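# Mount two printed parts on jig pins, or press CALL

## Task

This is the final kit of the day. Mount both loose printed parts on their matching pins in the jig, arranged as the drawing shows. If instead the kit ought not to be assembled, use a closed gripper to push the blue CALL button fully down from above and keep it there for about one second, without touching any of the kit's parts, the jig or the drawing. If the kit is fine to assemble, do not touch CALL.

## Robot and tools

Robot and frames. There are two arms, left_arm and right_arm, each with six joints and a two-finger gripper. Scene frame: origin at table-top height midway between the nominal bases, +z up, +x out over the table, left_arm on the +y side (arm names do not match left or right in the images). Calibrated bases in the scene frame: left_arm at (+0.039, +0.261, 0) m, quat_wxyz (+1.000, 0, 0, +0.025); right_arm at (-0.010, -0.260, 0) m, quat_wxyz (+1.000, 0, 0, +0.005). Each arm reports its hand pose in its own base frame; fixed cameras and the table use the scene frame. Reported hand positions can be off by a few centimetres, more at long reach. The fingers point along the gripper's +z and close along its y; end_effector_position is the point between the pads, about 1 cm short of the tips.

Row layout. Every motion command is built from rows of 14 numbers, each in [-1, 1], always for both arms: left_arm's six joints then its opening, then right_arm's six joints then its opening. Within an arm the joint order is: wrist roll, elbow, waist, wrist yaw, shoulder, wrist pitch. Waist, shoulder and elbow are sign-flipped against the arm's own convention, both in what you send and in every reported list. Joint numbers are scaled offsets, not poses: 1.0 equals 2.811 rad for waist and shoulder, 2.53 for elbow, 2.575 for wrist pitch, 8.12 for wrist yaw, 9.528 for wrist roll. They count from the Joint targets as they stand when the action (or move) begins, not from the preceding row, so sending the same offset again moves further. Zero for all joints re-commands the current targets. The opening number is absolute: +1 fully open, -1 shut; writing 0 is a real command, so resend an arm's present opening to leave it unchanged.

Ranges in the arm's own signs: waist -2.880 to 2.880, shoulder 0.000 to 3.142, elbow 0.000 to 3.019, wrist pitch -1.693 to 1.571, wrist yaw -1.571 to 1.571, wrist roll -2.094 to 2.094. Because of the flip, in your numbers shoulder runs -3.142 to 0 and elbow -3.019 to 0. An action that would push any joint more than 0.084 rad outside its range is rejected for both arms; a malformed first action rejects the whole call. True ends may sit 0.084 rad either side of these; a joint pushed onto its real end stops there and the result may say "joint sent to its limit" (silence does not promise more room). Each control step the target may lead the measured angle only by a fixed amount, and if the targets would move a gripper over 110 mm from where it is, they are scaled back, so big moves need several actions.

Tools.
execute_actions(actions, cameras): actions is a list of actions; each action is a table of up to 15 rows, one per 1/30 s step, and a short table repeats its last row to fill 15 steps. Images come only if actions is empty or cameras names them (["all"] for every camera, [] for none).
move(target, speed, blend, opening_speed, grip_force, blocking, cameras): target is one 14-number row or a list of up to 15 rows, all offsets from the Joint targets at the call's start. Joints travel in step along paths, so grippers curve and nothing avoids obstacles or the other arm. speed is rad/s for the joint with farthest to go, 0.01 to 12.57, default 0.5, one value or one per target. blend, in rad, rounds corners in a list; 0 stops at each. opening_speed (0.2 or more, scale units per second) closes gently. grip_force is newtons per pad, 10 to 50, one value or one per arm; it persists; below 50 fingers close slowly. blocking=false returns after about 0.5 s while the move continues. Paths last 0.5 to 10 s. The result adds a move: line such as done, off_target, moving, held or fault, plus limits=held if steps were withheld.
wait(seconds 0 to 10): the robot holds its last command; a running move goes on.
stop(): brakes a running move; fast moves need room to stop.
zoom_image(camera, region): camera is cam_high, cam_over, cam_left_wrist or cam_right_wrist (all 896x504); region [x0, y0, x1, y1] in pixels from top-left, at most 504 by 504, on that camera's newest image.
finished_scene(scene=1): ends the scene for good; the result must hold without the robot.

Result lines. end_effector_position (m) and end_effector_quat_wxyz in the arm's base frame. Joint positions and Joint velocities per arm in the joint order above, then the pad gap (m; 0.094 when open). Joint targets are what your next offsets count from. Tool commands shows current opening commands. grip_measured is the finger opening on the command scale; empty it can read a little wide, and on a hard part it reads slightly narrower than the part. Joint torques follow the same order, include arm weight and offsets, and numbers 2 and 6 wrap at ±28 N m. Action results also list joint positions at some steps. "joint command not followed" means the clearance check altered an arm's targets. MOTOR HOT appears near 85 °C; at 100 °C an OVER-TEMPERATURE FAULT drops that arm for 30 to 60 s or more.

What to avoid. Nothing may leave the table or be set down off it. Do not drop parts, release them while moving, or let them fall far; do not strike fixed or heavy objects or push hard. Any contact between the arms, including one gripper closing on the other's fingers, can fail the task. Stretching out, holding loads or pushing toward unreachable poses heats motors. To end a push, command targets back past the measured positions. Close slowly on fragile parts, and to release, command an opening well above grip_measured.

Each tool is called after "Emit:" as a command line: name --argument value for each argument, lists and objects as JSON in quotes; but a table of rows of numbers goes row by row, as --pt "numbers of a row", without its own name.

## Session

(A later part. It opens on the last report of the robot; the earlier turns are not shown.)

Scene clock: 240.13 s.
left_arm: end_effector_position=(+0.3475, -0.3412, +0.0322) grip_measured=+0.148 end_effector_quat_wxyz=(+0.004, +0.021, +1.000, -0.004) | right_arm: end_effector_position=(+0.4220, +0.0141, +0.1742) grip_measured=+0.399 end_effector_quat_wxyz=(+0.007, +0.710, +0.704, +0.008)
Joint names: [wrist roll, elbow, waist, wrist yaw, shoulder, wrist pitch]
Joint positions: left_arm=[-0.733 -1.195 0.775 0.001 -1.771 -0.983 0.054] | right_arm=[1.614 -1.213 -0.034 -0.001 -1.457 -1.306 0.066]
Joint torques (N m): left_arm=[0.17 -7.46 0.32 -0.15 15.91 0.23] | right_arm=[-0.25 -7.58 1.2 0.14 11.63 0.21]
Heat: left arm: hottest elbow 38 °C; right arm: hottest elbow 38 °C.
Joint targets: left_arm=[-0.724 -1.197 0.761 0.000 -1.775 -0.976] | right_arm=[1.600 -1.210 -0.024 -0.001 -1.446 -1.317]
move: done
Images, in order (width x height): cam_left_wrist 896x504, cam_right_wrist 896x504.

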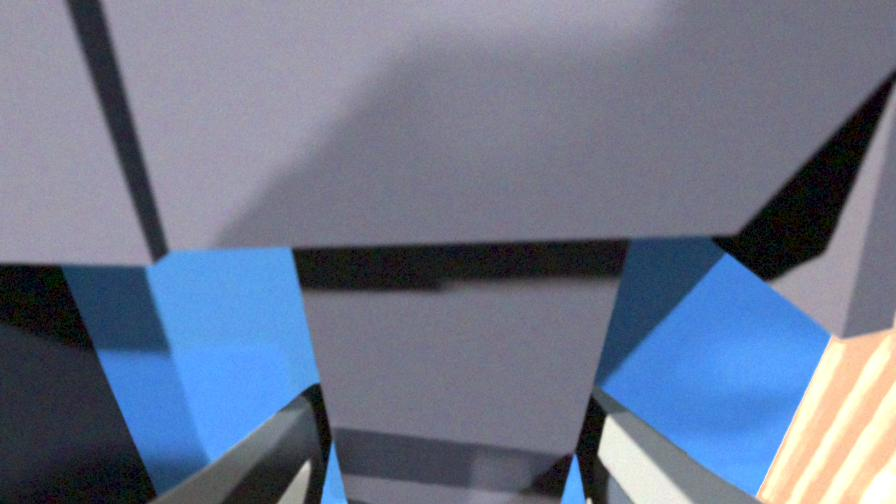

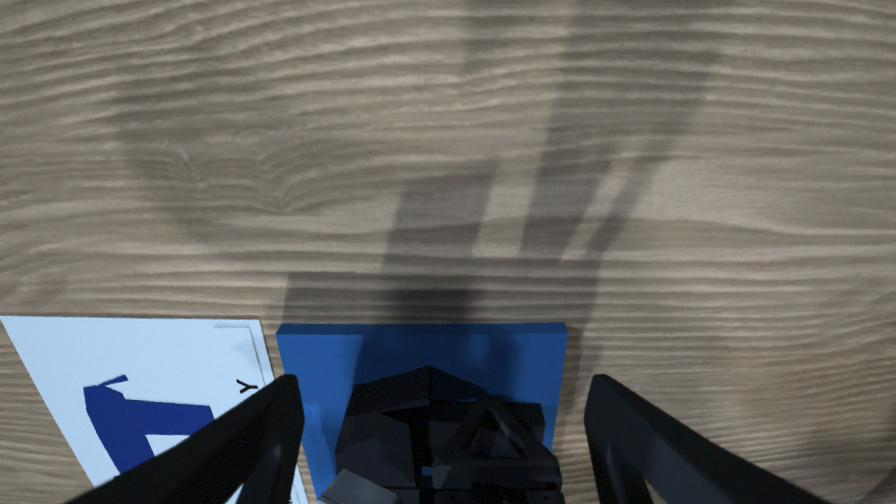

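Emit:
move --pt "0 -0.0209 0 0 0.0089 -0.0039 0.15 0 0 0 0 0 0 0.4" --pt "0 -0.0342 0 0 0.0173 -0.0307 0.15 0 0 0 0 0 0 0.4" --pt "0 -0.0854 0 0 0.0502 -0.1169 0.15 0 0 0 0 0 0 0.4" --pt "0 -0.0854 -0.2529 0 0.0502 -0.1169 0.15 0 0 0 0 0 0 0.4" --speed '[0.15,0.2,0.5,0.9]' --blend '[0.01,0.03,0.1,0]' --cameras '["cam_over","cam_right_wrist","cam_high"]'

Scene clock: 244.87 s.
left_arm: end_effector_position=(+0.4894, -0.0233, +0.1475) grip_measured=+0.148 end_effector_quat_wxyz=(+0.007, -0.336, +0.942, -0.004) | right_arm: end_effector_position=(+0.4220, +0.0141, +0.1742) grip_measured=+0.399 end_effector_quat_wxyz=(+0.007, +0.710, +0.704, +0.008)
Joint names: [wrist roll, elbow, waist, wrist yaw, shoulder, wrist pitch]
Joint positions: left_arm=[-0.732 -1.365 0.046 0.001 -1.649 -1.269 0.054] | right_arm=[1.614 -1.213 -0.034 -0.001 -1.457 -1.306 0.066]
Joint torques (N m): left_arm=[0.14 -12.51 1.49 -0.14 16.79 -0.2] | right_arm=[-0.24 -7.58 1.03 0.14 11.58 0.23]
Heat: left arm: hottest elbow 38 °C; right arm: hottest elbow 38 °C.
Joint targets: left_arm=[-0.725 -1.413 0.050 0.000 -1.634 -1.277] | right_arm=[1.600 -1.210 -0.024 -0.001 -1.446 -1.317]
move: off_target (left_arm); left_arm: the elbow is farthest, 0.048 rad from its target
Images, in order (width x height): cam_high 896x504, cam_over 896x504, cam_right_wrist 896x504.

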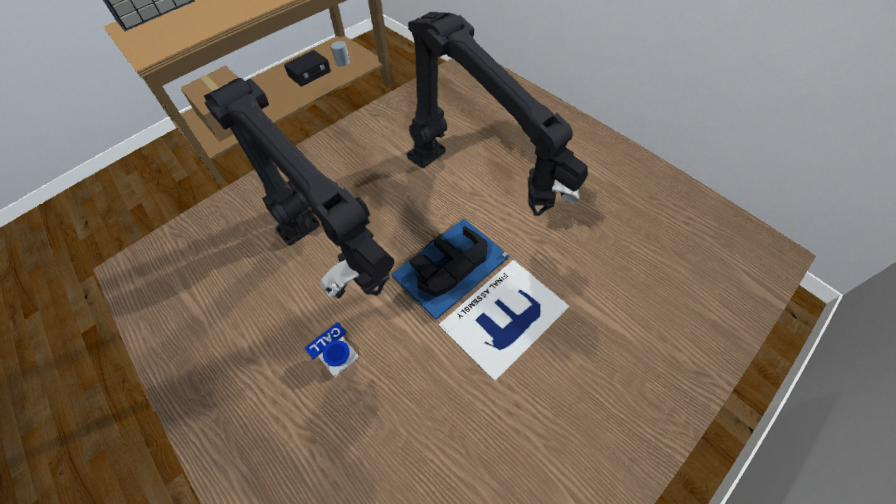

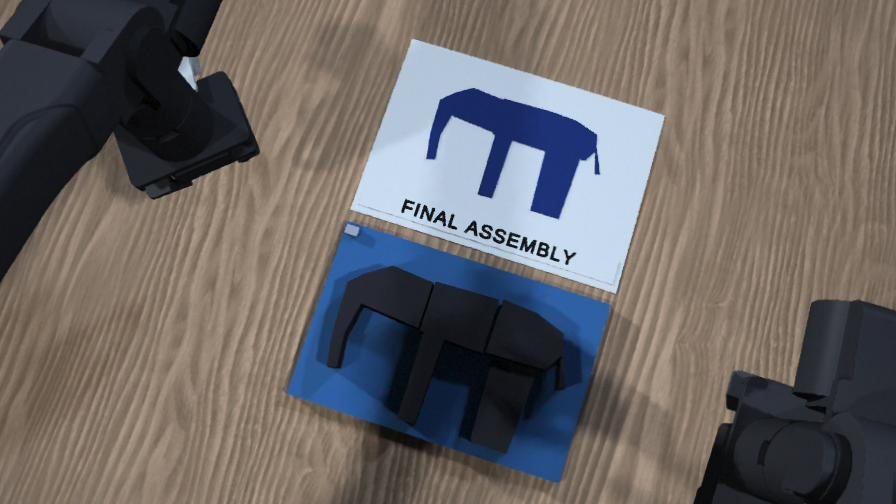

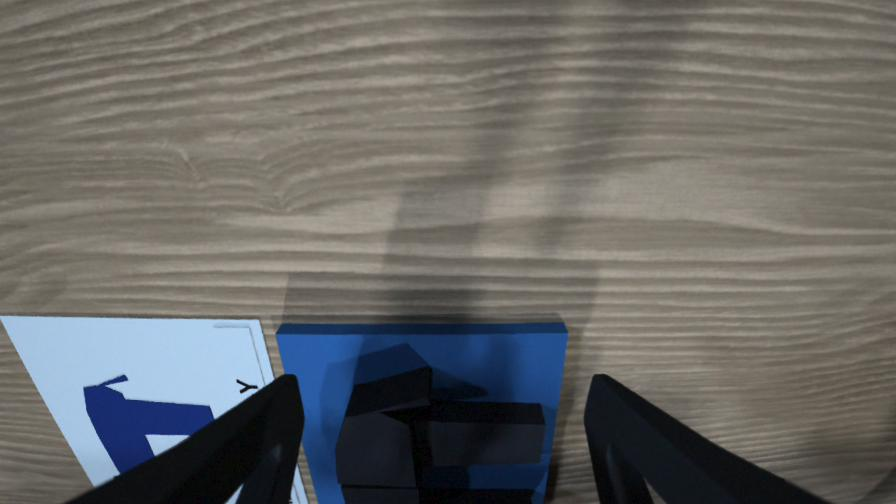

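Emit:
zoom_image --camera "cam_over" --region '[280, 220, 620, 490]'

Emit:
zoom_image --camera "cam_right_wrist" --region '[260, 310, 600, 504]'

Scaled by 1.482 from the camera's 896x504 image, which has a finer 1280x720 frame.

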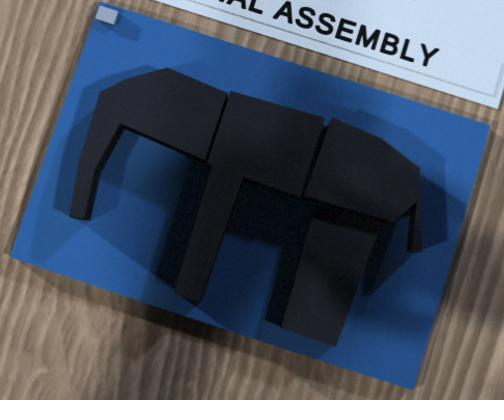

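Scaled by 1.482 from the camera's 896x504 image, which has a finer 1280x720 frame.

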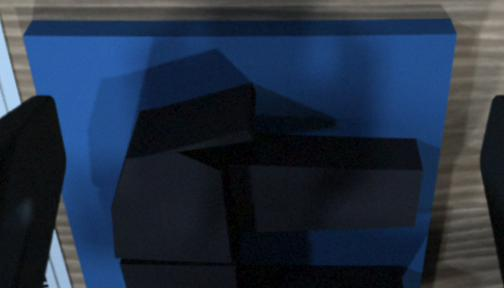

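Emit:
finished_scene

The scene is finished: the task was done.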